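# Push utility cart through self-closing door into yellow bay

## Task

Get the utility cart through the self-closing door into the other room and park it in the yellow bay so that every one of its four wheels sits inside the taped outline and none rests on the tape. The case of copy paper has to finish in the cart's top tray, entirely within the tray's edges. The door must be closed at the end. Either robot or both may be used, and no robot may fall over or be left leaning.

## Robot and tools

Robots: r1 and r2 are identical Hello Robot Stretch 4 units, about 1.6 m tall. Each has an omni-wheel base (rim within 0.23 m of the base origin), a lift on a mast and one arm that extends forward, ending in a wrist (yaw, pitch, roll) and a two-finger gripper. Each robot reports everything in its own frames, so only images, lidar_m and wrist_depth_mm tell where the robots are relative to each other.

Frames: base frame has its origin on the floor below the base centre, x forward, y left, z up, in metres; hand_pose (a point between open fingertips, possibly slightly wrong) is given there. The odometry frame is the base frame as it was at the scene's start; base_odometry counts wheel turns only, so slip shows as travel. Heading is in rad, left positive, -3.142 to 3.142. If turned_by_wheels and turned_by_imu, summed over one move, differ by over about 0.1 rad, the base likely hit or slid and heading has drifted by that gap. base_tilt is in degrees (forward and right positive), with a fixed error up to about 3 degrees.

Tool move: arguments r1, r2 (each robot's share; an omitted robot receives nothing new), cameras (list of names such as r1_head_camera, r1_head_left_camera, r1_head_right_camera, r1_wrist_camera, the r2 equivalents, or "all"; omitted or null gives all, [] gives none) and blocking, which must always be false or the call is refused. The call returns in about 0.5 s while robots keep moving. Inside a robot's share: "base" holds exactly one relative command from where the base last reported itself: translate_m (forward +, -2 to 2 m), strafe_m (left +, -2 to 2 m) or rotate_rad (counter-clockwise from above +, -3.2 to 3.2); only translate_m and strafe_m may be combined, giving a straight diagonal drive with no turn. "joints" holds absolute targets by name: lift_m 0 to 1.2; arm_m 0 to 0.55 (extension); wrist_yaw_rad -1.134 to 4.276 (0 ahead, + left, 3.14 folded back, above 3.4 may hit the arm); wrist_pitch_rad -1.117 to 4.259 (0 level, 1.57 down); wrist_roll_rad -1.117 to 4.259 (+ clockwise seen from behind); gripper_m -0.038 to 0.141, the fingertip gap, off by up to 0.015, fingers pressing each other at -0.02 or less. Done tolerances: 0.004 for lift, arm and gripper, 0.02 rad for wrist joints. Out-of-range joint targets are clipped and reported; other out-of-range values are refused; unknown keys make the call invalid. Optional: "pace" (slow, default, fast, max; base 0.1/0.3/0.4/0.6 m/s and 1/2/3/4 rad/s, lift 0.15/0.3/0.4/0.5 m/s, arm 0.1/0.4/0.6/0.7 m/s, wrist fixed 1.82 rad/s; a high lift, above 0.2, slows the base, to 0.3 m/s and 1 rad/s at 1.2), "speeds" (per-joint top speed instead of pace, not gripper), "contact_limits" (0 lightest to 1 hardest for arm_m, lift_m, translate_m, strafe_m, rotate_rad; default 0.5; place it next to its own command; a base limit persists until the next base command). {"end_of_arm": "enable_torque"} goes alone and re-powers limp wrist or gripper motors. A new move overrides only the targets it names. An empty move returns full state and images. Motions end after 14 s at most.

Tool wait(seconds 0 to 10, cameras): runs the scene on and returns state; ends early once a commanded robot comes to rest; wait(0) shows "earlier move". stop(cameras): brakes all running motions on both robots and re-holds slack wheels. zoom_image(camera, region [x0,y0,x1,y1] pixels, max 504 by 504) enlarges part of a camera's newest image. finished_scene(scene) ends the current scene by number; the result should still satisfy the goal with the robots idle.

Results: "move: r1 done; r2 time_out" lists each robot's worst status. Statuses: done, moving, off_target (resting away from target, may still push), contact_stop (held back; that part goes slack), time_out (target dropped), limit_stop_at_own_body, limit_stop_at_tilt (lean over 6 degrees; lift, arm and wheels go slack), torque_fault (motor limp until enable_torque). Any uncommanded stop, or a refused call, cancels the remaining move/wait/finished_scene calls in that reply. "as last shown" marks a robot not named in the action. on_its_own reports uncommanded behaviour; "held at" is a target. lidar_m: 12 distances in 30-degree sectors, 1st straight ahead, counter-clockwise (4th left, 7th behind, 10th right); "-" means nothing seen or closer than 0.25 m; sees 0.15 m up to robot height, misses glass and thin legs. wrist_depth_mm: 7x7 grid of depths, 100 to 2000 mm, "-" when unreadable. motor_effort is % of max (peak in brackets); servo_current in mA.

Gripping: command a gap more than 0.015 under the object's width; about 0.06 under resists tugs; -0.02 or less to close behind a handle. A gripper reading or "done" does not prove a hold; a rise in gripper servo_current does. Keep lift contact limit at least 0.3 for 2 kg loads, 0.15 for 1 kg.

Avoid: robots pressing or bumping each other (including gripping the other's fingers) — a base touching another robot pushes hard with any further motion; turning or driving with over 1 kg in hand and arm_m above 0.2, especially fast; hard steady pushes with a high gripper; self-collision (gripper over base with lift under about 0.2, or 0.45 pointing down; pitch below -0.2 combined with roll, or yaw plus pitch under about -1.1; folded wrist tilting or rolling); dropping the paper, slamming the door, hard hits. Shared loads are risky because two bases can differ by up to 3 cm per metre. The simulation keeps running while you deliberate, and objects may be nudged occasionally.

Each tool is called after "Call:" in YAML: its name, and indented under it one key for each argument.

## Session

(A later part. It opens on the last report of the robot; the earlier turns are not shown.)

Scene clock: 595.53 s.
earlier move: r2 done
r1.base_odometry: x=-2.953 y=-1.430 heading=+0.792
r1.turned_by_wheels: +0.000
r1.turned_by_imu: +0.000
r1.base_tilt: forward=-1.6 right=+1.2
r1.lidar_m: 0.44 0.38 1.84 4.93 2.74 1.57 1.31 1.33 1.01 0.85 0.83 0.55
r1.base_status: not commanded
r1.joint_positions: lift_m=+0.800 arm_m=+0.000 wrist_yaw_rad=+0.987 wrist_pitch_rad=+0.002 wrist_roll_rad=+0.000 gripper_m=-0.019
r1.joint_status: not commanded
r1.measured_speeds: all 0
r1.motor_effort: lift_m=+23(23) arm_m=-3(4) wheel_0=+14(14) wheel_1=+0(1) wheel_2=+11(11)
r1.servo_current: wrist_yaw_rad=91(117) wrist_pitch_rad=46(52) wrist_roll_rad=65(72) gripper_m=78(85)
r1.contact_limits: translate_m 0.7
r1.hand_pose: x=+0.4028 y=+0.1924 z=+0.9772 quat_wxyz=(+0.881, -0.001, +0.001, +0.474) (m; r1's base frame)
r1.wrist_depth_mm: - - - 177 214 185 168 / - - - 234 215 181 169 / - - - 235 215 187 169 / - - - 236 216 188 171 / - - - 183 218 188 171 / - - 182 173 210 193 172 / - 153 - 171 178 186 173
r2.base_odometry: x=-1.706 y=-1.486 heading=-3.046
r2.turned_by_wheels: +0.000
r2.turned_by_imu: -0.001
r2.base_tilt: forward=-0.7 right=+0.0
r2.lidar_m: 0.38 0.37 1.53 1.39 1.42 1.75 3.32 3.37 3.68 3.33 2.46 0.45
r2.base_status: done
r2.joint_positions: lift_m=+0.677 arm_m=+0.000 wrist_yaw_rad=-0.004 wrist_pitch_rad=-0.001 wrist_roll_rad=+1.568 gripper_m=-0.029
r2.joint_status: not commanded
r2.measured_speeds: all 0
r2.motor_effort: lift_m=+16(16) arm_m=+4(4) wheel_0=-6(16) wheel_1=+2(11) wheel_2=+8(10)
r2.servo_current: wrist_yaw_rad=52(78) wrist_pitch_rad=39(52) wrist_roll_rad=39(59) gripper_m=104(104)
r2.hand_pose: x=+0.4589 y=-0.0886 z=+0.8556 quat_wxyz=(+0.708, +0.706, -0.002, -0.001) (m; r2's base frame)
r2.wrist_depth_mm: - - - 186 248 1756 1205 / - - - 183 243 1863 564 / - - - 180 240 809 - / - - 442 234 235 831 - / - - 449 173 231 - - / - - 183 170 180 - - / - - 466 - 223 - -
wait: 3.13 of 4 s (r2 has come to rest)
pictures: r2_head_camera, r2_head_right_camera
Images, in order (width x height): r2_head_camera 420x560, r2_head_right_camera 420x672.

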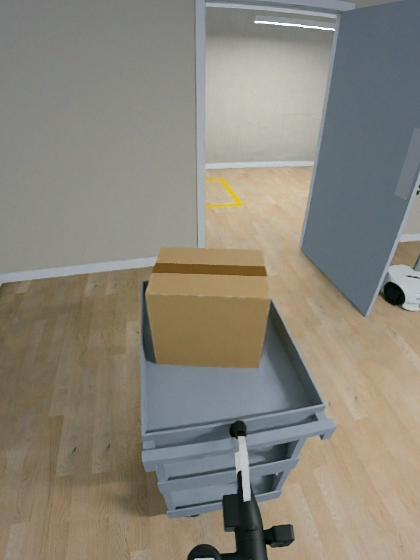

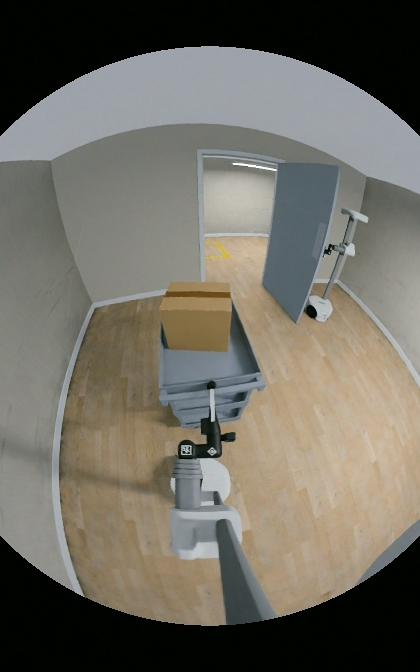

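Call:
move:
  r2: {"base":{"strafe_m":0.18},"pace":"slow"}
  blocking: false
  cameras: []

Call:
wait:
  seconds: 3
  cameras: []

Call:
move:
  r2: {"base":{"rotate_rad":-0.1},"pace":"slow"}
  blocking: false
  cameras: []

Call:
wait:
  seconds: 1.5
  cameras: ["r2_head_camera"]

Call:
move:
  r2: {"base":{"translate_m":0.3},"pace":"slow"}
  blocking: false
  cameras: []

Call:
wait:
  seconds: 4
  cameras: ["r2_head_camera"]

Scene clock: 605.07 s.
move: r2 moving
r1: as last shown
r1.lidar_m: 0.44 0.39 1.85 4.94 2.78 1.58 1.33 1.32 1.00 0.85 0.85 0.57
r1.motor_effort: lift_m=+23(23) arm_m=-4(4) wheel_0=+14(14) wheel_1=+0(1) wheel_2=+11(11)
r1.servo_current: wrist_yaw_rad=85(111) wrist_pitch_rad=52(52) wrist_roll_rad=52(52) gripper_m=72(78)
r1.contact_limits: translate_m 0.7
r1.wrist_depth_mm: - - - 177 213 185 167 / - - - 234 215 182 168 / - - - 236 216 186 170 / - - - 237 217 187 171 / - - - 183 218 189 171 / - - 181 173 209 193 172 / - 153 - 171 177 186 173
r2.base_odometry: x=-1.704 y=-1.500 heading=-3.046
r2.turned_by_wheels: +0.000
r2.turned_by_imu: +0.000
r2.base_tilt: forward=-0.7 right=+0.1
r2.lidar_m: 0.36 0.38 1.54 1.37 1.37 1.72 3.32 3.37 3.70 3.38 2.43 0.43
r2.base_status: strafe_m moving
r2.joint_positions: lift_m=+0.677 arm_m=+0.000 wrist_yaw_rad=-0.004 wrist_pitch_rad=-0.001 wrist_roll_rad=+1.568 gripper_m=-0.029
r2.joint_status: not commanded
r2.measured_speeds: translate_m=+0.001 strafe_m=+0.057 rotate_rad=-0.003 lift_m=+0.000 arm_m=+0.000 wrist_yaw_rad=+0.000 wrist_pitch_rad=+0.000 wrist_roll_rad=+0.000
r2.motor_effort: lift_m=+16(16) arm_m=+4(4) wheel_0=-9(13) wheel_1=+7(8) wheel_2=+0(6)
r2.servo_current: wrist_yaw_rad=46(59) wrist_pitch_rad=39(46) wrist_roll_rad=39(65) gripper_m=91(98)
r2.hand_pose: x=+0.4589 y=-0.0886 z=+0.8556 quat_wxyz=(+0.708, +0.706, -0.002, -0.001) (m; r2's base frame)
r2.wrist_depth_mm: - - - 185 246 1756 1229 / - - - 182 242 1808 539 / - - - 178 238 809 - / - - 445 233 234 831 - / - - 455 173 229 - - / - - 184 170 179 - - / - - 469 - 224 - -
pictures: none
No camera images: "cameras" was empty.

Scene clock: 607.50 s.
earlier move: r2 done
r1.base_odometry: x=-2.953 y=-1.430 heading=+0.792
r1.turned_by_wheels: +0.000
r1.turned_by_imu: +0.000
r1.base_tilt: forward=-1.6 right=+1.2
r1.lidar_m: 0.45 0.38 1.96 4.90 2.76 1.54 1.32 1.33 1.00 0.84 0.86 0.56
r1.base_status: not commanded
r1.joint_positions: lift_m=+0.800 arm_m=+0.000 wrist_yaw_rad=+0.987 wrist_pitch_rad=+0.002 wrist_roll_rad=+0.000 gripper_m=-0.019
r1.joint_status: not commanded
r1.measured_speeds: all 0
r1.motor_effort: lift_m=+23(23) arm_m=-4(4) wheel_0=+14(14) wheel_1=+0(1) wheel_2=+11(11)
r1.servo_current: wrist_yaw_rad=98(117) wrist_pitch_rad=46(52) wrist_roll_rad=39(65) gripper_m=72(78)
r1.contact_limits: translate_m 0.7
r1.hand_pose: x=+0.4028 y=+0.1924 z=+0.9772 quat_wxyz=(+0.881, -0.001, +0.001, +0.474) (m; r1's base frame)
r1.wrist_depth_mm: - - - 177 212 185 168 / - - - 233 214 182 168 / - - - 235 215 187 169 / - - - 236 216 187 170 / - - - 183 218 189 171 / - - 181 174 210 193 173 / - 153 - 170 179 185 172
r2.base_odometry: x=-1.688 y=-1.665 heading=-3.046
r2.turned_by_wheels: +0.000
r2.turned_by_imu: +0.000
r2.base_tilt: forward=-0.7 right=+0.1
r2.lidar_m: 0.40 0.42 1.34 1.21 1.24 1.54 3.16 3.39 3.87 3.52 2.52 0.40
r2.base_status: done
r2.joint_positions: lift_m=+0.677 arm_m=+0.000 wrist_yaw_rad=-0.004 wrist_pitch_rad=-0.001 wrist_roll_rad=+1.568 gripper_m=-0.029
r2.joint_status: not commanded
r2.measured_speeds: all 0
r2.motor_effort: lift_m=+16(16) arm_m=+4(5) wheel_0=-6(15) wheel_1=+3(9) wheel_2=+0(6)
r2.servo_current: wrist_yaw_rad=52(65) wrist_pitch_rad=39(46) wrist_roll_rad=39(65) gripper_m=98(98)
r2.hand_pose: x=+0.4589 y=-0.0886 z=+0.8556 quat_wxyz=(+0.708, +0.706, -0.002, -0.001) (m; r2's base frame)
r2.wrist_depth_mm: - - - 156 211 1618 549 / - - - 157 215 741 - / - 427 424 161 217 - - / - - 445 163 222 - - / - - 462 166 225 - - / - - 185 168 180 - - / - - - - 232 - 517
wait: 2.43 of 3 s (r2 has come to rest)
pictures: none
No camera images: "cameras" was empty.

Scene clock: 608.00 s.
move: r2 moving
r1: as last shown
r1.lidar_m: 0.44 0.37 1.94 4.94 2.79 1.54 1.30 1.32 1.00 0.86 0.85 0.55
r1.motor_effort: lift_m=+23(23) arm_m=-3(4) wheel_0=+13(14) wheel_1=+0(1) wheel_2=+11(11)
r1.servo_current: wrist_yaw_rad=104(117) wrist_pitch_rad=46(46) wrist_roll_rad=78(78) gripper_m=72(78)
r1.contact_limits: translate_m 0.7
r1.wrist_depth_mm: - - - 178 214 185 168 / - - - 234 215 182 169 / - - - 236 215 186 169 / - - - 236 217 187 171 / - - - 183 218 188 171 / - - 182 174 208 193 171 / - 153 - 170 179 185 172
r2.base_odometry: x=-1.689 y=-1.665 heading=-3.136
r2.turned_by_wheels: -0.090
r2.turned_by_imu: -0.087
r2.base_tilt: forward=-0.6 right=+0.0
r2.lidar_m: 0.39 0.41 1.40 1.19 1.23 1.45 2.58 3.34 3.94 3.52 3.51 0.44
r2.base_status: rotate_rad moving
r2.joint_positions: lift_m=+0.677 arm_m=+0.000 wrist_yaw_rad=+0.007 wrist_pitch_rad=-0.001 wrist_roll_rad=+1.568 gripper_m=-0.029
r2.joint_status: not commanded
r2.measured_speeds: translate_m=+0.000 strafe_m=-0.001 rotate_rad=-0.150 lift_m=+0.000 arm_m=+0.000 wrist_yaw_rad=+0.000 wrist_pitch_rad=+0.000 wrist_roll_rad=+0.000
r2.motor_effort: lift_m=+16(16) arm_m=+4(4) wheel_0=+13(13) wheel_1=+3(9) wheel_2=+11(11)
r2.servo_current: wrist_yaw_rad=59(59) wrist_pitch_rad=46(46) wrist_roll_rad=39(59) gripper_m=91(104)
r2.hand_pose: x=+0.4598 y=-0.0855 z=+0.8556 quat_wxyz=(+0.708, +0.706, +0.002, +0.003) (m; r2's base frame)
r2.wrist_depth_mm: - - - 165 222 1661 1205 / - - - 165 224 1537 - / - - 427 167 224 820 - / - - 439 227 226 820 - / - - 455 168 227 820 - / - - 184 170 180 - - / - - 500 - 230 - -
pictures: none
No camera images: "cameras" was empty.

Scene clock: 608.43 s.
earlier move: r2 done
r1.base_odometry: x=-2.953 y=-1.430 heading=+0.792
r1.turned_by_wheels: +0.000
r1.turned_by_imu: +0.000
r1.base_tilt: forward=-1.6 right=+1.2
r1.lidar_m: 0.42 0.37 1.93 4.91 2.77 1.57 1.33 1.30 1.02 0.84 0.84 0.58
r1.base_status: not commanded
r1.joint_positions: lift_m=+0.800 arm_m=+0.000 wrist_yaw_rad=+0.987 wrist_pitch_rad=+0.002 wrist_roll_rad=+0.000 gripper_m=-0.019
r1.joint_status: not commanded
r1.measured_speeds: all 0
r1.motor_effort: lift_m=+23(23) arm_m=-3(4) wheel_0=+14(14) wheel_1=+0(1) wheel_2=+11(11)
r1.servo_current: wrist_yaw_rad=91(117) wrist_pitch_rad=46(46) wrist_roll_rad=20(78) gripper_m=72(78)
r1.contact_limits: translate_m 0.7
r1.hand_pose: x=+0.4028 y=+0.1924 z=+0.9772 quat_wxyz=(+0.881, -0.001, +0.001, +0.474) (m; r1's base frame)
r1.wrist_depth_mm: - - - 177 213 184 168 / - - - 233 215 182 168 / - - - 236 216 186 169 / - - - 237 217 187 171 / - - - 183 218 188 171 / - - 182 173 210 193 172 / - 153 - 170 178 185 172
r2.base_odometry: x=-1.689 y=-1.665 heading=+3.139
r2.turned_by_wheels: -0.009
r2.turned_by_imu: -0.009
r2.base_tilt: forward=-0.7 right=+0.1
r2.lidar_m: 0.39 0.41 1.43 1.23 1.20 1.44 2.53 3.37 3.93 3.53 3.53 0.44
r2.base_status: done
r2.joint_positions: lift_m=+0.677 arm_m=+0.000 wrist_yaw_rad=+0.007 wrist_pitch_rad=-0.001 wrist_roll_rad=+1.568 gripper_m=-0.029
r2.joint_status: not commanded
r2.measured_speeds: all 0
r2.motor_effort: lift_m=+16(16) arm_m=+4(4) wheel_0=+3(13) wheel_1=+3(9) wheel_2=+8(12)
r2.servo_current: wrist_yaw_rad=59(65) wrist_pitch_rad=39(46) wrist_roll_rad=39(59) gripper_m=91(104)
r2.hand_pose: x=+0.4598 y=-0.0855 z=+0.8556 quat_wxyz=(+0.708, +0.706, +0.002, +0.003) (m; r2's base frame)
r2.wrist_depth_mm: - - - 170 229 1708 1229 / - - - 170 229 1661 - / - - 433 171 229 820 - / - - 442 229 229 820 - / - - 455 170 229 820 - / - - 183 171 181 - - / - - 492 - 229 - -
wait: 0.43 of 1.5 s (r2 has come to rest)
pictures: r2_head_camera
Images, in order (width x height): r2_head_camera 420x560.

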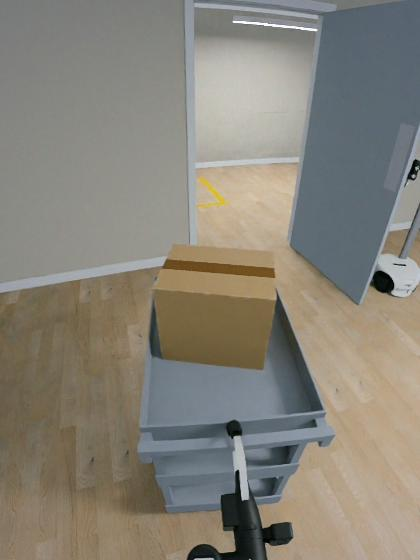

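Scene clock: 608.93 s.
move: r2 moving
r1: as last shown
r1.lidar_m: 0.45 0.36 1.95 4.92 2.74 1.55 1.31 1.31 0.99 0.85 0.84 0.57
r1.servo_current: wrist_yaw_rad=104(111) wrist_pitch_rad=39(46) wrist_roll_rad=59(72) gripper_m=85(85)
r1.contact_limits: translate_m 0.7
r1.wrist_depth_mm: - - - 177 213 185 168 / - - - 233 213 182 168 / - - - 236 216 187 169 / - - - 236 218 187 171 / - - - 183 219 189 172 / - - 182 173 210 193 172 / - 153 - 170 178 186 172
r2.base_odometry: x=-1.700 y=-1.665 heading=+3.139
r2.turned_by_wheels: +0.000
r2.turned_by_imu: +0.000
r2.base_tilt: forward=-0.8 right=+0.1
r2.lidar_m: 0.38 0.39 1.44 1.21 1.22 1.46 2.57 3.34 3.94 3.53 3.52 0.41
r2.base_status: translate_m moving
r2.joint_positions: lift_m=+0.677 arm_m=+0.000 wrist_yaw_rad=+0.000 wrist_pitch_rad=-0.001 wrist_roll_rad=+1.568 gripper_m=-0.029
r2.joint_status: not commanded
r2.measured_speeds: translate_m=+0.046 strafe_m=-0.001 rotate_rad=-0.007 lift_m=+0.000 arm_m=+0.000 wrist_yaw_rad=-0.038 wrist_pitch_rad=-0.001 wrist_roll_rad=+0.000
r2.motor_effort: lift_m=+16(16) arm_m=+4(4) wheel_0=+8(12) wheel_1=+9(9) wheel_2=-16(16)
r2.servo_current: wrist_yaw_rad=52(59) wrist_pitch_rad=46(46) wrist_roll_rad=46(52) gripper_m=85(98)
r2.hand_pose: x=+0.4592 y=-0.0875 z=+0.8556 quat_wxyz=(+0.708, +0.706, +0.000, +0.000) (m; r2's base frame)
r2.wrist_depth_mm: - - - 171 230 1808 1205 / - - - 171 229 1661 535 / - - 615 170 227 820 - / - - 442 169 228 809 - / - - 455 168 227 - - / - - 187 167 178 - - / - - 484 - 224 - -
pictures: none
No camera images: "cameras" was empty.

Scene clock: 612.73 s.
earlier move: r2 done
r1.base_odometry: x=-2.953 y=-1.430 heading=+0.792
r1.turned_by_wheels: +0.000
r1.turned_by_imu: +0.000
r1.base_tilt: forward=-1.6 right=+1.2
r1.lidar_m: 0.45 0.38 2.20 4.92 2.79 1.58 1.30 1.33 1.01 0.82 0.85 0.57
r1.base_status: not commanded
r1.joint_positions: lift_m=+0.800 arm_m=+0.000 wrist_yaw_rad=+0.987 wrist_pitch_rad=+0.002 wrist_roll_rad=+0.000 gripper_m=-0.019
r1.joint_status: not commanded
r1.measured_speeds: all 0
r1.motor_effort: lift_m=+23(23) arm_m=-4(4) wheel_0=+14(15) wheel_1=+1(1) wheel_2=+11(11)
r1.servo_current: wrist_yaw_rad=98(117) wrist_pitch_rad=39(59) wrist_roll_rad=52(72) gripper_m=72(85)
r1.contact_limits: translate_m 0.7
r1.hand_pose: x=+0.4028 y=+0.1924 z=+0.9772 quat_wxyz=(+0.881, -0.001, +0.001, +0.474) (m; r1's base frame)
r1.wrist_depth_mm: - - - 177 213 185 168 / - - - 234 214 182 168 / - - - 236 216 187 169 / - - - 236 216 187 171 / - - - 183 218 188 171 / - - 182 173 210 193 172 / - 153 - 169 178 186 172
r2.base_odometry: x=-1.988 y=-1.664 heading=+3.139
r2.turned_by_wheels: +0.001
r2.turned_by_imu: +0.002
r2.base_tilt: forward=-0.7 right=+0.1
r2.lidar_m: 0.34 0.32 1.49 1.29 1.29 1.55 2.71 3.64 3.99 3.45 2.29 0.46
r2.base_status: done
r2.joint_positions: lift_m=+0.677 arm_m=+0.000 wrist_yaw_rad=+0.003 wrist_pitch_rad=-0.001 wrist_roll_rad=+1.568 gripper_m=-0.029
r2.joint_status: not commanded
r2.measured_speeds: all 0
r2.motor_effort: lift_m=+16(16) arm_m=+4(4) wheel_0=+7(14) wheel_1=+6(9) wheel_2=-5(19)
r2.servo_current: wrist_yaw_rad=33(65) wrist_pitch_rad=39(46) wrist_roll_rad=46(72) gripper_m=98(98)
r2.hand_pose: x=+0.4595 y=-0.0867 z=+0.8556 quat_wxyz=(+0.708, +0.706, +0.001, +0.001) (m; r2's base frame)
r2.wrist_depth_mm: - - - 220 290 293 291 / - - - 206 271 1808 1229 / - - - 195 258 1808 525 / - - - 186 245 788 - / - 452 445 178 234 820 - / - 442 186 169 179 - - / - - 433 - 217 - -
wait: 3.80 of 4 s (r2 has come to rest)
pictures: r2_head_camera
Images, in order (width x height): r2_head_camera 420x560.

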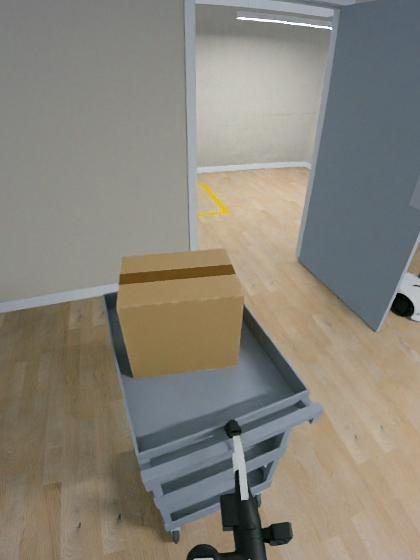

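Call:
move:
  r2: {"joints":{"gripper_m":0.12}}
  blocking: false
  cameras: []

Call:
wait:
  seconds: 1.5
  cameras: []

Call:
move:
  r2: {"base":{"strafe_m":0.1,"translate_m":-0.04},"pace":"slow"}
  blocking: false
  cameras: []

Call:
wait:
  seconds: 3
  cameras: ["r2_head_camera","r2_wrist_camera"]

Scene clock: 623.20 s.
move: r2 moving
r1: as last shown
r1.lidar_m: 0.43 0.37 2.20 4.92 2.77 1.56 1.32 1.32 0.99 0.86 0.84 0.58
r1.motor_effort: lift_m=+23(23) arm_m=-3(4) wheel_0=+14(14) wheel_1=+1(1) wheel_2=+11(11)
r1.servo_current: wrist_yaw_rad=85(124) wrist_pitch_rad=46(46) wrist_roll_rad=39(72) gripper_m=78(78)
r1.contact_limits: translate_m 0.7
r1.wrist_depth_mm: - - - 177 213 186 168 / - - - 234 214 182 168 / - - - 236 215 187 170 / - - - 236 216 187 171 / - - - 183 218 188 171 / - - 182 173 209 192 172 / - 153 - 170 179 186 173
r2.base_odometry: x=-1.988 y=-1.664 heading=+3.139
r2.turned_by_wheels: +0.000
r2.turned_by_imu: +0.000
r2.base_tilt: forward=-0.7 right=+0.1
r2.lidar_m: 0.36 0.34 1.47 1.28 1.29 1.51 2.72 3.64 3.96 3.46 2.28 0.46
r2.base_status: not commanded
r2.joint_positions: lift_m=+0.677 arm_m=+0.000 wrist_yaw_rad=+0.003 wrist_pitch_rad=-0.001 wrist_roll_rad=+1.568 gripper_m=-0.003
r2.joint_status: gripper_m moving
r2.measured_speeds: all 0
r2.motor_effort: lift_m=+16(16) arm_m=+4(4) wheel_0=+7(8) wheel_1=+6(6) wheel_2=-6(6)
r2.servo_current: wrist_yaw_rad=59(59) wrist_pitch_rad=46(46) wrist_roll_rad=46(59) gripper_m=78(91)
r2.hand_pose: x=+0.4595 y=-0.0867 z=+0.8556 quat_wxyz=(+0.708, +0.706, +0.001, +0.001) (m; r2's base frame)
r2.wrist_depth_mm: - - - 228 297 301 298 / - - - 215 277 1756 1229 / - - - 203 264 1808 549 / - - - 193 250 820 - / - 455 452 182 239 809 - / - 449 190 172 182 - - / - - 436 - 220 - -
pictures: none
No camera images: "cameras" was empty.

Scene clock: 624.70 s.
earlier move: r2 moving
r1.base_odometry: x=-2.953 y=-1.430 heading=+0.792
r1.turned_by_wheels: +0.000
r1.turned_by_imu: +0.000
r1.base_tilt: forward=-1.6 right=+1.2
r1.lidar_m: 0.44 0.38 2.17 4.93 2.79 1.57 1.32 1.32 0.99 0.86 0.84 0.55
r1.base_status: not commanded
r1.joint_positions: lift_m=+0.800 arm_m=+0.000 wrist_yaw_rad=+0.987 wrist_pitch_rad=+0.002 wrist_roll_rad=+0.000 gripper_m=-0.019
r1.joint_status: not commanded
r1.measured_speeds: all 0
r1.motor_effort: lift_m=+23(23) arm_m=-3(4) wheel_0=+14(14) wheel_1=+0(1) wheel_2=+11(11)
r1.servo_current: wrist_yaw_rad=72(124) wrist_pitch_rad=46(52) wrist_roll_rad=39(72) gripper_m=72(78)
r1.contact_limits: translate_m 0.7
r1.hand_pose: x=+0.4028 y=+0.1924 z=+0.9772 quat_wxyz=(+0.881, -0.001, +0.001, +0.474) (m; r1's base frame)
r1.wrist_depth_mm: - - - 177 213 185 168 / - - - 234 214 181 168 / - - - 235 216 187 170 / - - - 236 216 188 170 / - - - 183 218 189 171 / - - 181 173 209 193 172 / - 153 - 171 178 185 172
r2.base_odometry: x=-1.988 y=-1.664 heading=+3.139
r2.turned_by_wheels: +0.000
r2.turned_by_imu: +0.000
r2.base_tilt: forward=-0.7 right=+0.0
r2.lidar_m: 0.33 0.36 1.51 1.29 1.28 1.52 2.69 3.63 4.00 3.46 2.29 0.45
r2.base_status: not commanded
r2.joint_positions: lift_m=+0.677 arm_m=+0.000 wrist_yaw_rad=+0.002 wrist_pitch_rad=-0.001 wrist_roll_rad=+1.568 gripper_m=+0.120
r2.joint_status: gripper_m moving
r2.measured_speeds: all 0
r2.motor_effort: lift_m=+17(17) arm_m=+4(4) wheel_0=+4(8) wheel_1=+4(6) wheel_2=-5(6)
r2.servo_current: wrist_yaw_rad=39(59) wrist_pitch_rad=39(46) wrist_roll_rad=46(59) gripper_m=59(137)
r2.hand_pose: x=+0.4594 y=-0.0868 z=+0.8555 quat_wxyz=(+0.708, +0.706, +0.000, +0.001) (m; r2's base frame)
r2.wrist_depth_mm: - - - 268 317 319 1042 / - - - 290 320 1499 433 / - - - 274 283 1756 484 / - - - 206 268 778 - / - 462 462 195 249 - - / - 216 200 183 198 - - / - - 445 - 231 768 -
wait: 1.50 s; no rest
pictures: none
No camera images: "cameras" was empty.

Scene clock: 625.20 s.
earlier move: r2 done
move: r2 moving
r1: as last shown
r1.lidar_m: 0.42 0.37 2.22 4.92 2.76 1.56 1.31 1.32 1.01 0.85 0.84 0.57
r1.motor_effort: lift_m=+23(23) arm_m=-4(4) wheel_0=+14(14) wheel_1=+0(1) wheel_2=+11(11)
r1.servo_current: wrist_yaw_rad=111(111) wrist_pitch_rad=46(52) wrist_roll_rad=65(65) gripper_m=72(78)
r1.contact_limits: translate_m 0.7
r1.wrist_depth_mm: - - - 177 213 184 167 / - - - 233 215 182 168 / - - - 236 215 186 169 / - - - 237 216 187 170 / - - - 183 218 187 171 / - - 182 173 209 192 171 / - 153 - 170 178 186 172
r2.base_odometry: x=-1.984 y=-1.675 heading=+3.139
r2.turned_by_wheels: +0.001
r2.turned_by_imu: +0.001
r2.base_tilt: forward=-0.6 right=+0.1
r2.lidar_m: 0.33 0.37 1.49 1.26 1.28 1.52 2.68 3.66 4.00 3.46 2.30 0.44
r2.base_status: translate_m moving; strafe_m moving
r2.joint_positions: lift_m=+0.677 arm_m=+0.000 wrist_yaw_rad=+0.002 wrist_pitch_rad=-0.001 wrist_roll_rad=+1.568 gripper_m=+0.120
r2.joint_status: all done
r2.measured_speeds: translate_m=-0.019 strafe_m=+0.045 rotate_rad=-0.001 lift_m=+0.000 arm_m=+0.000 wrist_yaw_rad=+0.000 wrist_pitch_rad=+0.000 wrist_roll_rad=+0.000
r2.motor_effort: lift_m=+17(17) arm_m=+4(4) wheel_0=-5(10) wheel_1=+7(7) wheel_2=+7(7)
r2.servo_current: wrist_yaw_rad=39(46) wrist_pitch_rad=39(46) wrist_roll_rad=33(52) gripper_m=52(52)
r2.hand_pose: x=+0.4594 y=-0.0868 z=+0.8555 quat_wxyz=(+0.708, +0.706, +0.000, +0.001) (m; r2's base frame)
r2.wrist_depth_mm: - - - 283 319 320 324 / - - - 289 306 1576 1160 / - - - 273 283 1808 504 / - - - 205 267 809 - / - 466 462 195 249 - - / - 217 200 183 198 - - / - - 452 - 231 778 -
pictures: none
No camera images: "cameras" was empty.

Scene clock: 627.07 s.
earlier move: r2 done
r1.base_odometry: x=-2.953 y=-1.430 heading=+0.792
r1.turned_by_wheels: +0.000
r1.turned_by_imu: +0.000
r1.base_tilt: forward=-1.6 right=+1.2
r1.lidar_m: 0.46 0.35 2.26 4.93 2.76 1.59 1.32 1.31 1.02 0.84 0.85 0.58
r1.base_status: not commanded
r1.joint_positions: lift_m=+0.800 arm_m=+0.000 wrist_yaw_rad=+0.987 wrist_pitch_rad=+0.002 wrist_roll_rad=+0.000 gripper_m=-0.019
r1.joint_status: not commanded
r1.measured_speeds: all 0
r1.motor_effort: lift_m=+23(23) arm_m=-4(4) wheel_0=+13(14) wheel_1=+0(1) wheel_2=+11(11)
r1.servo_current: wrist_yaw_rad=104(117) wrist_pitch_rad=39(52) wrist_roll_rad=59(65) gripper_m=65(78)
r1.contact_limits: translate_m 0.7
r1.hand_pose: x=+0.4028 y=+0.1924 z=+0.9772 quat_wxyz=(+0.881, -0.001, +0.001, +0.474) (m; r1's base frame)
r1.wrist_depth_mm: - - - 178 213 183 168 / - - - 234 213 182 169 / - - - 235 216 186 170 / - - - 236 217 187 171 / - - - 183 219 188 171 / - - 181 173 210 192 172 / - 153 - 170 178 186 173
r2.base_odometry: x=-1.949 y=-1.764 heading=+3.139
r2.turned_by_wheels: +0.000
r2.turned_by_imu: +0.000
r2.base_tilt: forward=-0.7 right=+0.0
r2.lidar_m: 0.37 2.20 1.36 1.18 1.19 1.40 2.44 3.63 4.11 3.57 2.39 0.48
r2.base_status: done
r2.joint_positions: lift_m=+0.677 arm_m=+0.000 wrist_yaw_rad=+0.002 wrist_pitch_rad=-0.001 wrist_roll_rad=+1.568 gripper_m=+0.120
r2.joint_status: all done
r2.measured_speeds: all 0
r2.motor_effort: lift_m=+17(17) arm_m=+4(4) wheel_0=-5(11) wheel_1=+3(8) wheel_2=+5(9)
r2.servo_current: wrist_yaw_rad=39(59) wrist_pitch_rad=39(46) wrist_roll_rad=39(65) gripper_m=46(59)
r2.hand_pose: x=+0.4594 y=-0.0868 z=+0.8555 quat_wxyz=(+0.708, +0.706, +0.000, +0.001) (m; r2's base frame)
r2.wrist_depth_mm: - - - 314 - 1708 - / - - - 294 307 1921 - / - - 504 277 286 798 - / - - 496 211 268 - - / - 484 484 198 255 - - / - 189 200 186 200 - - / - - 473 - 235 - -
wait: 1.87 of 3 s (r2 has come to rest)
pictures: r2_head_camera, r2_wrist_camera
Images, in order (width x height): r2_head_camera 420x560, r2_wrist_camera 616x392.

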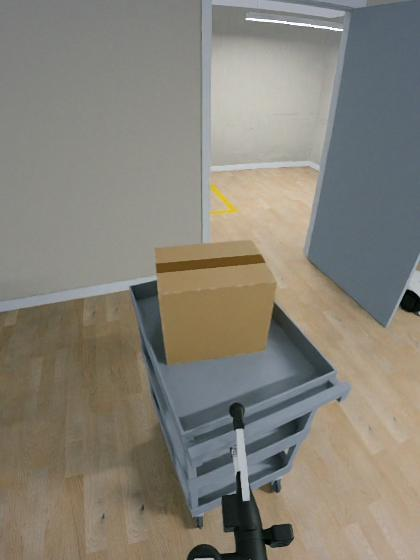

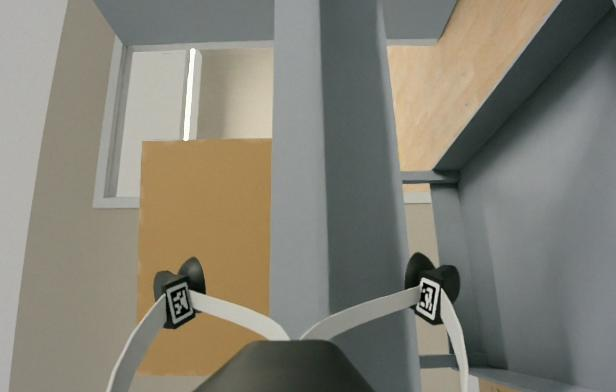

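Call:
move:
  r2: {"base":{"translate_m":0.025},"pace":"slow"}
  blocking: false
  cameras: []

Call:
wait:
  seconds: 1.5
  cameras: []

Call:
move:
  r2: {"joints":{"gripper_m":-0.03}}
  blocking: false
  cameras: []

Call:
wait:
  seconds: 2
  cameras: []

Call:
move:
  r2: {"base":{"translate_m":0.25},"pace":"slow"}
  blocking: false
  cameras: []

Call:
wait:
  seconds: 4
  cameras: ["r2_head_camera","r2_wrist_camera"]

Scene clock: 635.80 s.
move: r2 moving
r1: as last shown
r1.base_tilt: forward=-1.5 right=+1.2
r1.lidar_m: 0.43 0.36 2.31 4.94 2.76 1.58 1.31 1.31 1.01 0.84 0.84 0.56
r1.motor_effort: lift_m=+23(23) arm_m=-3(4) wheel_0=+14(14) wheel_1=+0(1) wheel_2=+11(11)
r1.servo_current: wrist_yaw_rad=91(104) wrist_pitch_rad=46(46) wrist_roll_rad=46(52) gripper_m=72(78)
r1.contact_limits: translate_m 0.7
r1.wrist_depth_mm: - - - 177 213 185 168 / - - - 234 215 182 168 / - - - 235 216 187 170 / - - - 237 217 188 171 / - - - 183 218 188 171 / - - 181 173 209 193 172 / - 153 - 170 178 186 172
r2.base_odometry: x=-1.961 y=-1.764 heading=+3.139
r2.turned_by_wheels: +0.000
r2.turned_by_imu: +0.001
r2.base_tilt: forward=-0.7 right=+0.1
r2.lidar_m: 0.34 2.17 1.37 1.19 1.20 1.41 2.47 3.62 4.08 3.55 2.37 0.45
r2.base_status: translate_m moving
r2.joint_positions: lift_m=+0.677 arm_m=+0.000 wrist_yaw_rad=+0.002 wrist_pitch_rad=-0.001 wrist_roll_rad=+1.568 gripper_m=+0.120
r2.joint_status: not commanded
r2.measured_speeds: translate_m=+0.048 strafe_m=+0.000 rotate_rad=+0.000 lift_m=+0.000 arm_m=+0.000 wrist_yaw_rad=+0.000 wrist_pitch_rad=+0.000 wrist_roll_rad=+0.000
r2.motor_effort: lift_m=+17(17) arm_m=+4(4) wheel_0=+3(9) wheel_1=+5(7) wheel_2=-9(11)
r2.servo_current: wrist_yaw_rad=52(52) wrist_pitch_rad=39(39) wrist_roll_rad=39(59) gripper_m=52(52)
r2.hand_pose: x=+0.4594 y=-0.0868 z=+0.8555 quat_wxyz=(+0.708, +0.706, +0.000, +0.001) (m; r2's base frame)
r2.wrist_depth_mm: - - - 300 - 1708 488 / - - - 282 294 1808 - / - - 492 211 276 788 - / - - 480 199 258 - - / - 477 477 188 243 842 - / - 188 200 177 200 - - / - - 459 - 225 - -
pictures: none
No camera images: "cameras" was empty.

Scene clock: 636.60 s.
earlier move: r2 done
r1.base_odometry: x=-2.953 y=-1.430 heading=+0.792
r1.turned_by_wheels: +0.000
r1.turned_by_imu: +0.000
r1.base_tilt: forward=-1.6 right=+1.2
r1.lidar_m: 0.43 0.35 2.28 4.95 2.79 1.57 1.33 1.31 1.01 0.83 0.84 0.57
r1.base_status: not commanded
r1.joint_positions: lift_m=+0.800 arm_m=+0.000 wrist_yaw_rad=+0.987 wrist_pitch_rad=+0.002 wrist_roll_rad=+0.000 gripper_m=-0.019
r1.joint_status: not commanded
r1.measured_speeds: all 0
r1.motor_effort: lift_m=+23(23) arm_m=-4(4) wheel_0=+14(15) wheel_1=+0(1) wheel_2=+11(11)
r1.servo_current: wrist_yaw_rad=85(124) wrist_pitch_rad=39(46) wrist_roll_rad=39(52) gripper_m=65(78)
r1.contact_limits: translate_m 0.7
r1.hand_pose: x=+0.4028 y=+0.1924 z=+0.9772 quat_wxyz=(+0.881, -0.001, +0.001, +0.474) (m; r1's base frame)
r1.wrist_depth_mm: - - - 177 213 185 168 / - - - 234 214 182 169 / - - - 236 215 187 170 / - - - 237 217 187 170 / - - - 183 218 188 171 / - - 181 173 209 193 172 / - 153 - 170 178 186 172
r2.base_odometry: x=-1.973 y=-1.764 heading=+3.139
r2.turned_by_wheels: +0.000
r2.turned_by_imu: +0.000
r2.base_tilt: forward=-0.7 right=+0.1
r2.lidar_m: 0.37 2.16 1.38 1.17 1.19 1.42 2.50 3.65 4.10 3.56 2.36 0.44
r2.base_status: done
r2.joint_positions: lift_m=+0.677 arm_m=+0.000 wrist_yaw_rad=+0.002 wrist_pitch_rad=+0.000 wrist_roll_rad=+1.568 gripper_m=+0.120
r2.joint_status: not commanded
r2.measured_speeds: all 0
r2.motor_effort: lift_m=+17(17) arm_m=+4(4) wheel_0=+3(9) wheel_1=+4(7) wheel_2=-7(11)
r2.servo_current: wrist_yaw_rad=39(59) wrist_pitch_rad=33(46) wrist_roll_rad=59(59) gripper_m=52(59)
r2.hand_pose: x=+0.4594 y=-0.0869 z=+0.8554 quat_wxyz=(+0.708, +0.706, +0.001, +0.001) (m; r2's base frame)
r2.wrist_depth_mm: - - - 223 298 1661 484 / - - - 208 277 1808 - / - - 480 195 262 778 - / - 469 469 184 246 - - / - 466 459 176 234 820 - / - 217 200 165 212 - - / - - 445 - 214 - -
wait: 0.80 of 1.5 s (r2 has come to rest)
pictures: none
No camera images: "cameras" was empty.

Scene clock: 637.10 s.
move: r2 moving
r1: as last shown
r1.base_tilt: forward=-1.5 right=+1.2
r1.lidar_m: 0.45 0.37 2.28 4.94 2.79 1.59 1.31 1.33 1.02 0.85 0.84 0.57
r1.motor_effort: lift_m=+23(23) arm_m=-3(4) wheel_0=+14(15) wheel_1=+0(0) wheel_2=+11(11)
r1.servo_current: wrist_yaw_rad=104(111) wrist_pitch_rad=46(46) wrist_roll_rad=59(59) gripper_m=78(78)
r1.contact_limits: translate_m 0.7
r1.wrist_depth_mm: - - - 177 212 185 168 / - - - 234 215 182 169 / - - - 236 216 186 170 / - - - 236 216 187 171 / - - - 183 218 188 171 / - - 182 173 210 193 172 / - 153 - 170 179 185 172
r2.base_odometry: x=-1.973 y=-1.764 heading=+3.139
r2.turned_by_wheels: +0.000
r2.turned_by_imu: +0.000
r2.base_tilt: forward=-0.7 right=+0.1
r2.lidar_m: 0.34 2.14 1.38 1.18 1.19 1.42 2.47 3.65 4.13 3.54 2.37 0.42
r2.base_status: not commanded
r2.joint_positions: lift_m=+0.677 arm_m=+0.000 wrist_yaw_rad=+0.002 wrist_pitch_rad=+0.002 wrist_roll_rad=+1.568 gripper_m=+0.106
r2.joint_status: gripper_m moving
r2.measured_speeds: translate_m=+0.000 strafe_m=+0.000 rotate_rad=+0.000 lift_m=+0.000 arm_m=+0.000 wrist_yaw_rad=-0.002 wrist_pitch_rad=+0.014 wrist_roll_rad=+0.000
r2.motor_effort: lift_m=+17(17) arm_m=+4(4) wheel_0=+3(3) wheel_1=+4(5) wheel_2=-7(7)
r2.servo_current: wrist_yaw_rad=39(59) wrist_pitch_rad=39(46) wrist_roll_rad=52(59) gripper_m=124(124)
r2.hand_pose: x=+0.4594 y=-0.0869 z=+0.8547 quat_wxyz=(+0.708, +0.706, +0.001, +0.000) (m; r2's base frame)
r2.wrist_depth_mm: - - - 285 301 1661 - / - - - 267 282 1756 - / - - 480 254 262 768 - / - 469 469 241 247 866 - / - 455 462 177 235 - - / - 449 195 167 213 - - / - 445 442 - 215 - -
pictures: none
No camera images: "cameras" was empty.

Scene clock: 638.83 s.
earlier move: r2 done
r1.base_odometry: x=-2.953 y=-1.430 heading=+0.792
r1.turned_by_wheels: +0.000
r1.turned_by_imu: +0.000
r1.base_tilt: forward=-1.6 right=+1.2
r1.lidar_m: 0.45 0.37 2.25 4.91 2.75 1.56 1.32 1.32 1.02 0.84 0.85 0.55
r1.base_status: not commanded
r1.joint_positions: lift_m=+0.800 arm_m=+0.000 wrist_yaw_rad=+0.987 wrist_pitch_rad=+0.002 wrist_roll_rad=+0.000 gripper_m=-0.019
r1.joint_status: not commanded
r1.measured_speeds: all 0
r1.motor_effort: lift_m=+23(23) arm_m=-3(4) wheel_0=+14(15) wheel_1=+0(1) wheel_2=+11(11)
r1.servo_current: wrist_yaw_rad=98(111) wrist_pitch_rad=46(52) wrist_roll_rad=59(65) gripper_m=72(78)
r1.contact_limits: translate_m 0.7
r1.hand_pose: x=+0.4028 y=+0.1924 z=+0.9772 quat_wxyz=(+0.881, -0.001, +0.001, +0.474) (m; r1's base frame)
r1.wrist_depth_mm: - - - 177 213 184 168 / - - - 234 215 182 169 / - - - 236 216 186 170 / - - - 236 216 187 171 / - - - 183 218 188 171 / - - 181 173 209 193 171 / - 153 - 170 178 186 173
r2.base_odometry: x=-1.974 y=-1.764 heading=+3.139
r2.turned_by_wheels: +0.000
r2.turned_by_imu: +0.000
r2.base_tilt: forward=-0.7 right=+0.1
r2.lidar_m: 0.37 2.16 1.41 1.21 1.18 1.44 2.51 3.67 4.08 3.55 2.37 0.48
r2.base_status: not commanded
r2.joint_positions: lift_m=+0.677 arm_m=+0.000 wrist_yaw_rad=-0.001 wrist_pitch_rad=+0.003 wrist_roll_rad=+1.569 gripper_m=-0.029
r2.joint_status: all done
r2.measured_speeds: all 0
r2.motor_effort: lift_m=+19(19) arm_m=-3(5) wheel_0=-1(3) wheel_1=+0(5) wheel_2=+1(7)
r2.servo_current: wrist_yaw_rad=52(72) wrist_pitch_rad=39(59) wrist_roll_rad=46(59) gripper_m=111(338)
r2.hand_pose: x=+0.4592 y=-0.0877 z=+0.8541 quat_wxyz=(+0.708, +0.706, +0.001, -0.001) (m; r2's base frame)
r2.wrist_depth_mm: - - - 231 309 1661 480 / - - - 216 285 1863 - / - - 484 203 266 768 - / - - 477 193 251 - - / - 469 466 182 238 831 - / - 459 187 171 178 - - / - - 455 - 218 - -
wait: 1.73 of 2 s (r2 has come to rest)
pictures: none
No camera images: "cameras" was empty.

Scene clock: 639.33 s.
move: r2 moving
r1: as last shown
r1.lidar_m: 0.44 0.38 2.27 4.94 2.75 1.55 1.31 1.31 1.02 0.84 0.83 0.56
r1.motor_effort: lift_m=+23(23) arm_m=-3(4) wheel_0=+14(14) wheel_1=+0(0) wheel_2=+11(11)
r1.servo_current: wrist_yaw_rad=91(111) wrist_pitch_rad=46(46) wrist_roll_rad=52(59) gripper_m=78(78)
r1.contact_limits: translate_m 0.7
r1.wrist_depth_mm: - - - 177 212 185 168 / - - - 234 214 182 169 / - - - 236 214 186 170 / - - - 236 216 188 171 / - - - 183 219 188 171 / - - 181 173 209 193 172 / - 153 - 171 178 185 172
r2.base_odometry: x=-1.986 y=-1.764 heading=+3.139
r2.turned_by_wheels: +0.000
r2.turned_by_imu: +0.000
r2.base_tilt: forward=-0.7 right=+0.1
r2.lidar_m: 0.36 2.16 1.37 1.19 1.20 1.44 2.50 3.66 4.11 3.57 2.34 0.46
r2.base_status: translate_m moving
r2.joint_positions: lift_m=+0.677 arm_m=+0.000 wrist_yaw_rad=-0.001 wrist_pitch_rad=+0.003 wrist_roll_rad=+1.569 gripper_m=-0.029
r2.joint_status: not commanded
r2.measured_speeds: translate_m=+0.049 strafe_m=+0.000 rotate_rad=+0.001 lift_m=+0.000 arm_m=+0.000 wrist_yaw_rad=+0.000 wrist_pitch_rad=+0.000 wrist_roll_rad=+0.000
r2.motor_effort: lift_m=+19(19) arm_m=-4(4) wheel_0=+7(8) wheel_1=+6(7) wheel_2=-11(14)
r2.servo_current: wrist_yaw_rad=52(59) wrist_pitch_rad=39(46) wrist_roll_rad=52(52) gripper_m=98(111)
r2.hand_pose: x=+0.4592 y=-0.0877 z=+0.8541 quat_wxyz=(+0.708, +0.706, +0.001, -0.001) (m; r2's base frame)
r2.wrist_depth_mm: - - - 233 310 1708 477 / - - - 217 286 1808 525 / - - - 204 270 768 - / - 480 477 192 254 - - / - 466 469 182 237 820 - / - 455 186 171 178 - - / - - 449 - 216 - -
pictures: none
No camera images: "cameras" was empty.

Scene clock: 642.63 s.
earlier move: r2 done
r1.base_odometry: x=-2.953 y=-1.430 heading=+0.792
r1.turned_by_wheels: +0.000
r1.turned_by_imu: +0.000
r1.base_tilt: forward=-1.6 right=+1.2
r1.lidar_m: 0.43 0.37 2.22 4.94 2.77 1.56 1.33 1.33 1.01 0.83 0.83 0.56
r1.base_status: not commanded
r1.joint_positions: lift_m=+0.800 arm_m=+0.000 wrist_yaw_rad=+0.987 wrist_pitch_rad=+0.002 wrist_roll_rad=+0.000 gripper_m=-0.019
r1.joint_status: not commanded
r1.measured_speeds: all 0
r1.motor_effort: lift_m=+23(23) arm_m=-3(4) wheel_0=+14(15) wheel_1=+0(1) wheel_2=+11(11)
r1.servo_current: wrist_yaw_rad=91(124) wrist_pitch_rad=46(52) wrist_roll_rad=46(72) gripper_m=78(78)
r1.contact_limits: translate_m 0.7
r1.hand_pose: x=+0.4028 y=+0.1924 z=+0.9772 quat_wxyz=(+0.881, -0.001, +0.001, +0.474) (m; r1's base frame)
r1.wrist_depth_mm: - - - 177 212 185 168 / - - - 234 214 181 169 / - - - 236 215 186 169 / - - - 237 216 187 170 / - - - 183 218 189 171 / - - 182 173 209 193 172 / - 153 - 170 178 186 172
r2.base_odometry: x=-2.223 y=-1.763 heading=+3.139
r2.turned_by_wheels: +0.000
r2.turned_by_imu: +0.000
r2.base_tilt: forward=-0.7 right=+0.1
r2.lidar_m: 0.35 0.59 1.46 1.26 1.24 1.50 2.62 3.88 4.03 3.49 1.90 0.47
r2.base_status: done
r2.joint_positions: lift_m=+0.677 arm_m=+0.000 wrist_yaw_rad=-0.001 wrist_pitch_rad=+0.003 wrist_roll_rad=+1.569 gripper_m=-0.029
r2.joint_status: not commanded
r2.measured_speeds: all 0
r2.motor_effort: lift_m=+19(19) arm_m=-4(4) wheel_0=+5(12) wheel_1=+5(9) wheel_2=-8(14)
r2.servo_current: wrist_yaw_rad=46(65) wrist_pitch_rad=39(52) wrist_roll_rad=52(59) gripper_m=98(111)
r2.hand_pose: x=+0.4592 y=-0.0877 z=+0.8541 quat_wxyz=(+0.708, +0.706, +0.001, -0.001) (m; r2's base frame)
r2.wrist_depth_mm: - - - 373 404 404 410 / - - - 324 - 1708 484 / - - - 233 317 1863 - / - - - 203 272 732 - / - 480 480 188 242 820 - / - 452 186 168 180 - - / - - 430 - 209 - -
wait: 3.30 of 4 s (r2 has come to rest)
pictures: r2_head_camera, r2_wrist_camera
Images, in order (width x height): r2_head_camera 420x560, r2_wrist_camera 616x392.

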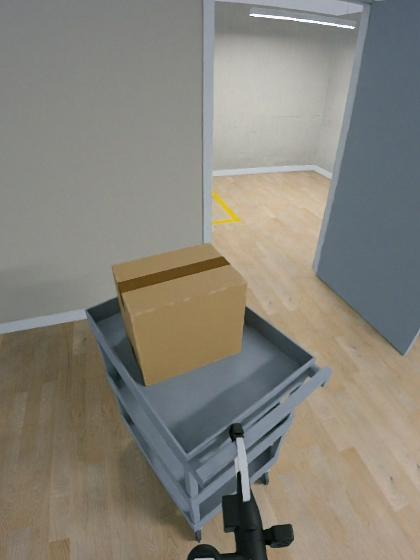

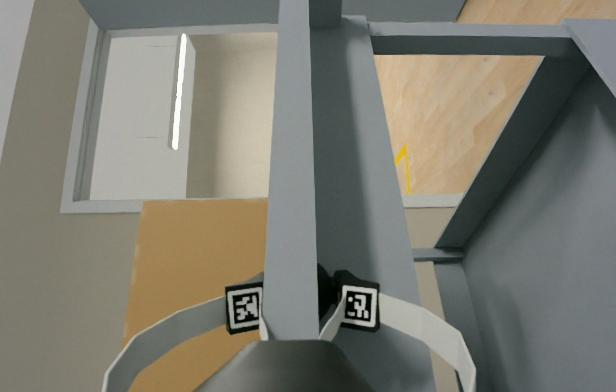

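Call:
move:
  r2: {"base":{"strafe_m":0.36,"translate_m":-0.1},"pace":"slow"}
  blocking: false
  cameras: []

Call:
wait:
  seconds: 6
  cameras: ["r2_head_camera","r2_wrist_camera"]

Scene clock: 648.93 s.
move: r2 moving
r1: as last shown
r1.lidar_m: 0.45 0.38 2.26 4.94 2.76 1.58 1.31 1.32 1.00 0.85 0.82 0.54
r1.motor_effort: lift_m=+23(23) arm_m=-4(4) wheel_0=+13(14) wheel_1=+0(1) wheel_2=+11(11)
r1.servo_current: wrist_yaw_rad=98(111) wrist_pitch_rad=39(46) wrist_roll_rad=39(52) gripper_m=72(78)
r1.contact_limits: translate_m 0.7
r1.wrist_depth_mm: - - - 177 213 185 168 / - - - 236 214 182 168 / - - - 235 215 186 169 / - - - 236 217 187 170 / - - - 183 220 188 171 / - - 181 173 210 192 172 / - 153 - 171 178 186 172
r2.base_odometry: x=-2.221 y=-1.775 heading=+3.139
r2.turned_by_wheels: +0.000
r2.turned_by_imu: +0.000
r2.base_tilt: forward=-0.7 right=+0.1
r2.lidar_m: 0.37 0.62 1.45 1.25 1.24 1.46 2.59 3.89 4.07 3.48 1.90 0.47
r2.base_status: translate_m moving; strafe_m moving
r2.joint_positions: lift_m=+0.677 arm_m=+0.000 wrist_yaw_rad=-0.002 wrist_pitch_rad=+0.003 wrist_roll_rad=+1.569 gripper_m=-0.029
r2.joint_status: not commanded
r2.measured_speeds: translate_m=-0.014 strafe_m=+0.049 rotate_rad=+0.000 lift_m=+0.000 arm_m=+0.000 wrist_yaw_rad=-0.011 wrist_pitch_rad=+0.000 wrist_roll_rad=+0.000
r2.motor_effort: lift_m=+19(19) arm_m=-4(4) wheel_0=-11(12) wheel_1=+6(8) wheel_2=+5(7)
r2.servo_current: wrist_yaw_rad=52(52) wrist_pitch_rad=39(46) wrist_roll_rad=52(59) gripper_m=98(104)
r2.hand_pose: x=+0.4592 y=-0.0879 z=+0.8541 quat_wxyz=(+0.708, +0.706, +0.001, -0.002) (m; r2's base frame)
r2.wrist_depth_mm: - - - 373 404 404 413 / - - - 332 - 1756 484 / - - - 289 315 1808 - / - - - 203 271 768 - / - 480 480 187 240 842 - / - 452 186 167 179 - - / - - 430 - 209 - -
pictures: none
No camera images: "cameras" was empty.

Scene clock: 653.43 s.
earlier move: r2 done
r1.base_odometry: x=-2.953 y=-1.430 heading=+0.792
r1.turned_by_wheels: +0.000
r1.turned_by_imu: +0.000
r1.base_tilt: forward=-1.6 right=+1.2
r1.lidar_m: 0.45 0.38 3.88 4.92 2.78 1.56 1.33 1.31 0.99 0.84 0.84 0.56
r1.base_status: not commanded
r1.joint_positions: lift_m=+0.800 arm_m=+0.000 wrist_yaw_rad=+0.987 wrist_pitch_rad=+0.002 wrist_roll_rad=+0.000 gripper_m=-0.019
r1.joint_status: not commanded
r1.measured_speeds: all 0
r1.motor_effort: lift_m=+23(23) arm_m=-3(4) wheel_0=+13(15) wheel_1=+0(1) wheel_2=+11(11)
r1.servo_current: wrist_yaw_rad=91(130) wrist_pitch_rad=39(52) wrist_roll_rad=59(72) gripper_m=78(78)
r1.contact_limits: translate_m 0.7
r1.hand_pose: x=+0.4028 y=+0.1924 z=+0.9772 quat_wxyz=(+0.881, -0.001, +0.001, +0.474) (m; r1's base frame)
r1.wrist_depth_mm: - - - 177 213 185 168 / - - - 234 213 181 168 / - - - 235 216 187 170 / - - - 237 216 187 171 / - - - 183 218 187 171 / - - 181 173 210 192 172 / - 153 - 170 179 186 172
r2.base_odometry: x=-2.124 y=-2.123 heading=+3.140
r2.turned_by_wheels: +0.001
r2.turned_by_imu: +0.000
r2.base_tilt: forward=-0.7 right=+0.1
r2.lidar_m: 0.40 1.72 1.04 0.87 0.89 1.04 1.82 3.86 4.45 3.87 2.24 0.44
r2.base_status: done
r2.joint_positions: lift_m=+0.677 arm_m=+0.000 wrist_yaw_rad=+0.000 wrist_pitch_rad=+0.003 wrist_roll_rad=+1.569 gripper_m=-0.029
r2.joint_status: not commanded
r2.measured_speeds: all 0
r2.motor_effort: lift_m=+19(19) arm_m=-4(4) wheel_0=-6(15) wheel_1=+3(8) wheel_2=+9(11)
r2.servo_current: wrist_yaw_rad=52(59) wrist_pitch_rad=46(52) wrist_roll_rad=39(65) gripper_m=98(104)
r2.hand_pose: x=+0.4593 y=-0.0874 z=+0.8541 quat_wxyz=(+0.708, +0.706, +0.001, -0.001) (m; r2's base frame)
r2.wrist_depth_mm: - - - 175 235 1708 - / - 439 436 234 234 820 - / - 449 452 173 234 831 - / - 462 462 233 232 820 - / - 477 477 172 232 - - / - 488 186 172 179 1499 492 / - - - - 230 123 1182
wait: 4.50 of 6 s (r2 has come to rest)
pictures: r2_head_camera, r2_wrist_camera
Images, in order (width x height): r2_head_camera 420x560, r2_wrist_camera 616x392.

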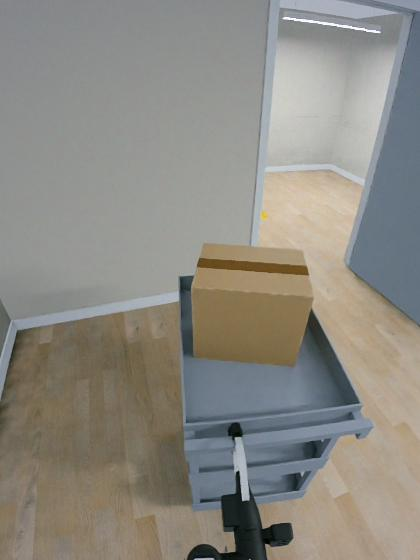

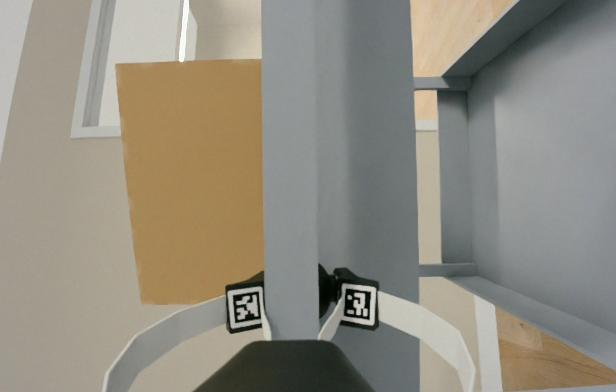

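Call:
move:
  r2: {"base":{"translate_m":-0.8,"strafe_m":-0.45},"pace":"slow"}
  blocking: false
  cameras: []

Call:
wait:
  seconds: 10
  cameras: ["r2_head_camera","r2_wrist_camera"]

Scene clock: 686.80 s.
move: r2 moving
r1: as last shown
r1.lidar_m: 0.45 0.37 3.88 4.93 2.75 1.57 1.32 1.30 1.00 0.85 0.85 0.55
r1.motor_effort: lift_m=+23(23) arm_m=-4(4) wheel_0=+14(14) wheel_1=+0(0) wheel_2=+11(11)
r1.servo_current: wrist_yaw_rad=91(104) wrist_pitch_rad=39(46) wrist_roll_rad=52(59) gripper_m=72(78)
r1.contact_limits: translate_m 0.7
r1.wrist_depth_mm: - - - 177 213 184 168 / - - - 234 214 182 169 / - - - 236 216 186 170 / - - - 236 216 187 170 / - - - 183 218 189 171 / - - 182 172 209 193 172 / - 153 - 170 179 185 172
r2.base_odometry: x=-2.112 y=-2.116 heading=+3.140
r2.turned_by_wheels: +0.000
r2.turned_by_imu: +0.001
r2.base_tilt: forward=-0.6 right=+0.1
r2.lidar_m: 0.42 1.79 1.03 0.88 0.87 1.04 1.81 3.86 4.49 3.87 2.22 0.43
r2.base_status: translate_m moving; strafe_m moving
r2.joint_positions: lift_m=+0.677 arm_m=+0.000 wrist_yaw_rad=+0.003 wrist_pitch_rad=+0.003 wrist_roll_rad=+1.569 gripper_m=-0.029
r2.joint_status: not commanded
r2.measured_speeds: translate_m=-0.049 strafe_m=-0.027 rotate_rad=+0.000 lift_m=+0.000 arm_m=+0.000 wrist_yaw_rad=+0.007 wrist_pitch_rad=+0.000 wrist_roll_rad=+0.000
r2.motor_effort: lift_m=+19(19) arm_m=-4(4) wheel_0=+0(8) wheel_1=-9(11) wheel_2=+16(17)
r2.servo_current: wrist_yaw_rad=46(52) wrist_pitch_rad=46(46) wrist_roll_rad=39(59) gripper_m=98(104)
r2.hand_pose: x=+0.4596 y=-0.0865 z=+0.8541 quat_wxyz=(+0.708, +0.706, +0.002, +0.000) (m; r2's base frame)
r2.wrist_depth_mm: - - - 174 236 1708 - / - 442 439 234 234 809 - / - 449 452 174 233 831 - / - 462 462 232 233 831 - / - 477 473 173 232 - - / - 484 186 172 178 1499 492 / - - - - 231 123 1182
pictures: none
No camera images: "cameras" was empty.

Scene clock: 696.63 s.
earlier move: r2 done
r1.base_odometry: x=-2.953 y=-1.430 heading=+0.792
r1.turned_by_wheels: +0.000
r1.turned_by_imu: -0.001
r1.base_tilt: forward=-1.6 right=+1.2
r1.lidar_m: 0.45 0.37 2.26 4.94 2.78 1.56 1.31 1.31 1.01 0.85 0.82 0.57
r1.base_status: not commanded
r1.joint_positions: lift_m=+0.800 arm_m=+0.000 wrist_yaw_rad=+0.987 wrist_pitch_rad=+0.002 wrist_roll_rad=+0.000 gripper_m=-0.019
r1.joint_status: not commanded
r1.measured_speeds: all 0
r1.motor_effort: lift_m=+23(23) arm_m=-4(4) wheel_0=+14(15) wheel_1=+0(1) wheel_2=+11(11)
r1.servo_current: wrist_yaw_rad=72(117) wrist_pitch_rad=39(59) wrist_roll_rad=52(72) gripper_m=78(85)
r1.contact_limits: translate_m 0.7
r1.hand_pose: x=+0.4028 y=+0.1924 z=+0.9772 quat_wxyz=(+0.881, -0.001, +0.001, +0.474) (m; r1's base frame)
r1.wrist_depth_mm: - - - 177 213 185 168 / - - - 234 215 182 169 / - - - 236 216 186 170 / - - - 236 218 187 170 / - - - 183 218 189 171 / - - 181 173 209 193 172 / - 153 - 170 178 186 172
r2.base_odometry: x=-1.324 y=-1.674 heading=+3.140
r2.turned_by_wheels: +0.000
r2.turned_by_imu: +0.003
r2.base_tilt: forward=-0.7 right=+0.1
r2.lidar_m: 0.34 0.44 1.30 1.11 1.10 1.31 2.39 2.99 3.53 3.61 3.63 0.50
r2.base_status: done
r2.joint_positions: lift_m=+0.677 arm_m=+0.000 wrist_yaw_rad=+0.007 wrist_pitch_rad=+0.003 wrist_roll_rad=+1.569 gripper_m=-0.029
r2.joint_status: not commanded
r2.measured_speeds: all 0
r2.motor_effort: lift_m=+19(19) arm_m=-4(4) wheel_0=-1(8) wheel_1=-4(11) wheel_2=+7(17)
r2.servo_current: wrist_yaw_rad=46(72) wrist_pitch_rad=39(52) wrist_roll_rad=46(65) gripper_m=98(104)
r2.hand_pose: x=+0.4599 y=-0.0853 z=+0.8541 quat_wxyz=(+0.708, +0.707, +0.004, +0.001) (m; r2's base frame)
r2.wrist_depth_mm: - - - - - 1661 1160 / - - - 439 - 1708 1138 / - - - 357 - 1708 500 / - - - 291 342 1863 559 / - - - 194 271 1808 - / - - 188 160 179 715 - / - - 427 - 202 - -
wait: 9.83 of 10 s (r2 has come to rest)
pictures: r2_head_camera, r2_wrist_camera
Images, in order (width x height): r2_head_camera 420x560, r2_wrist_camera 616x392.

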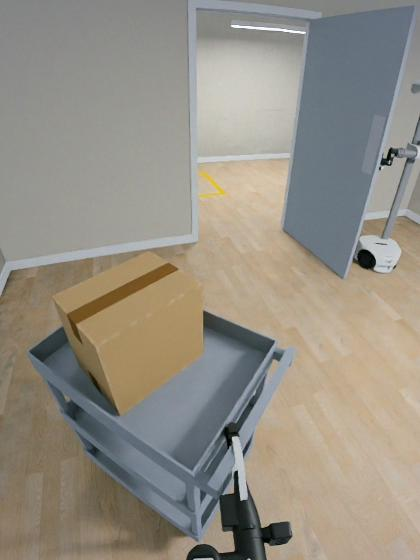

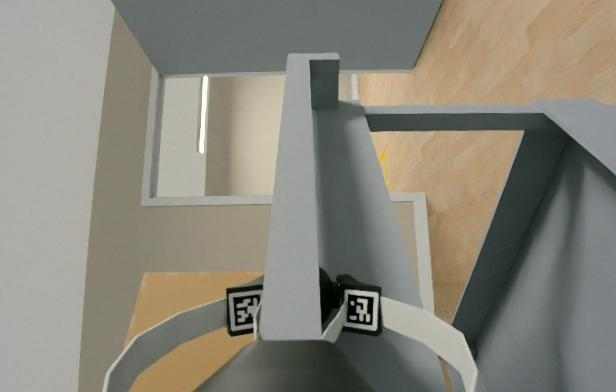

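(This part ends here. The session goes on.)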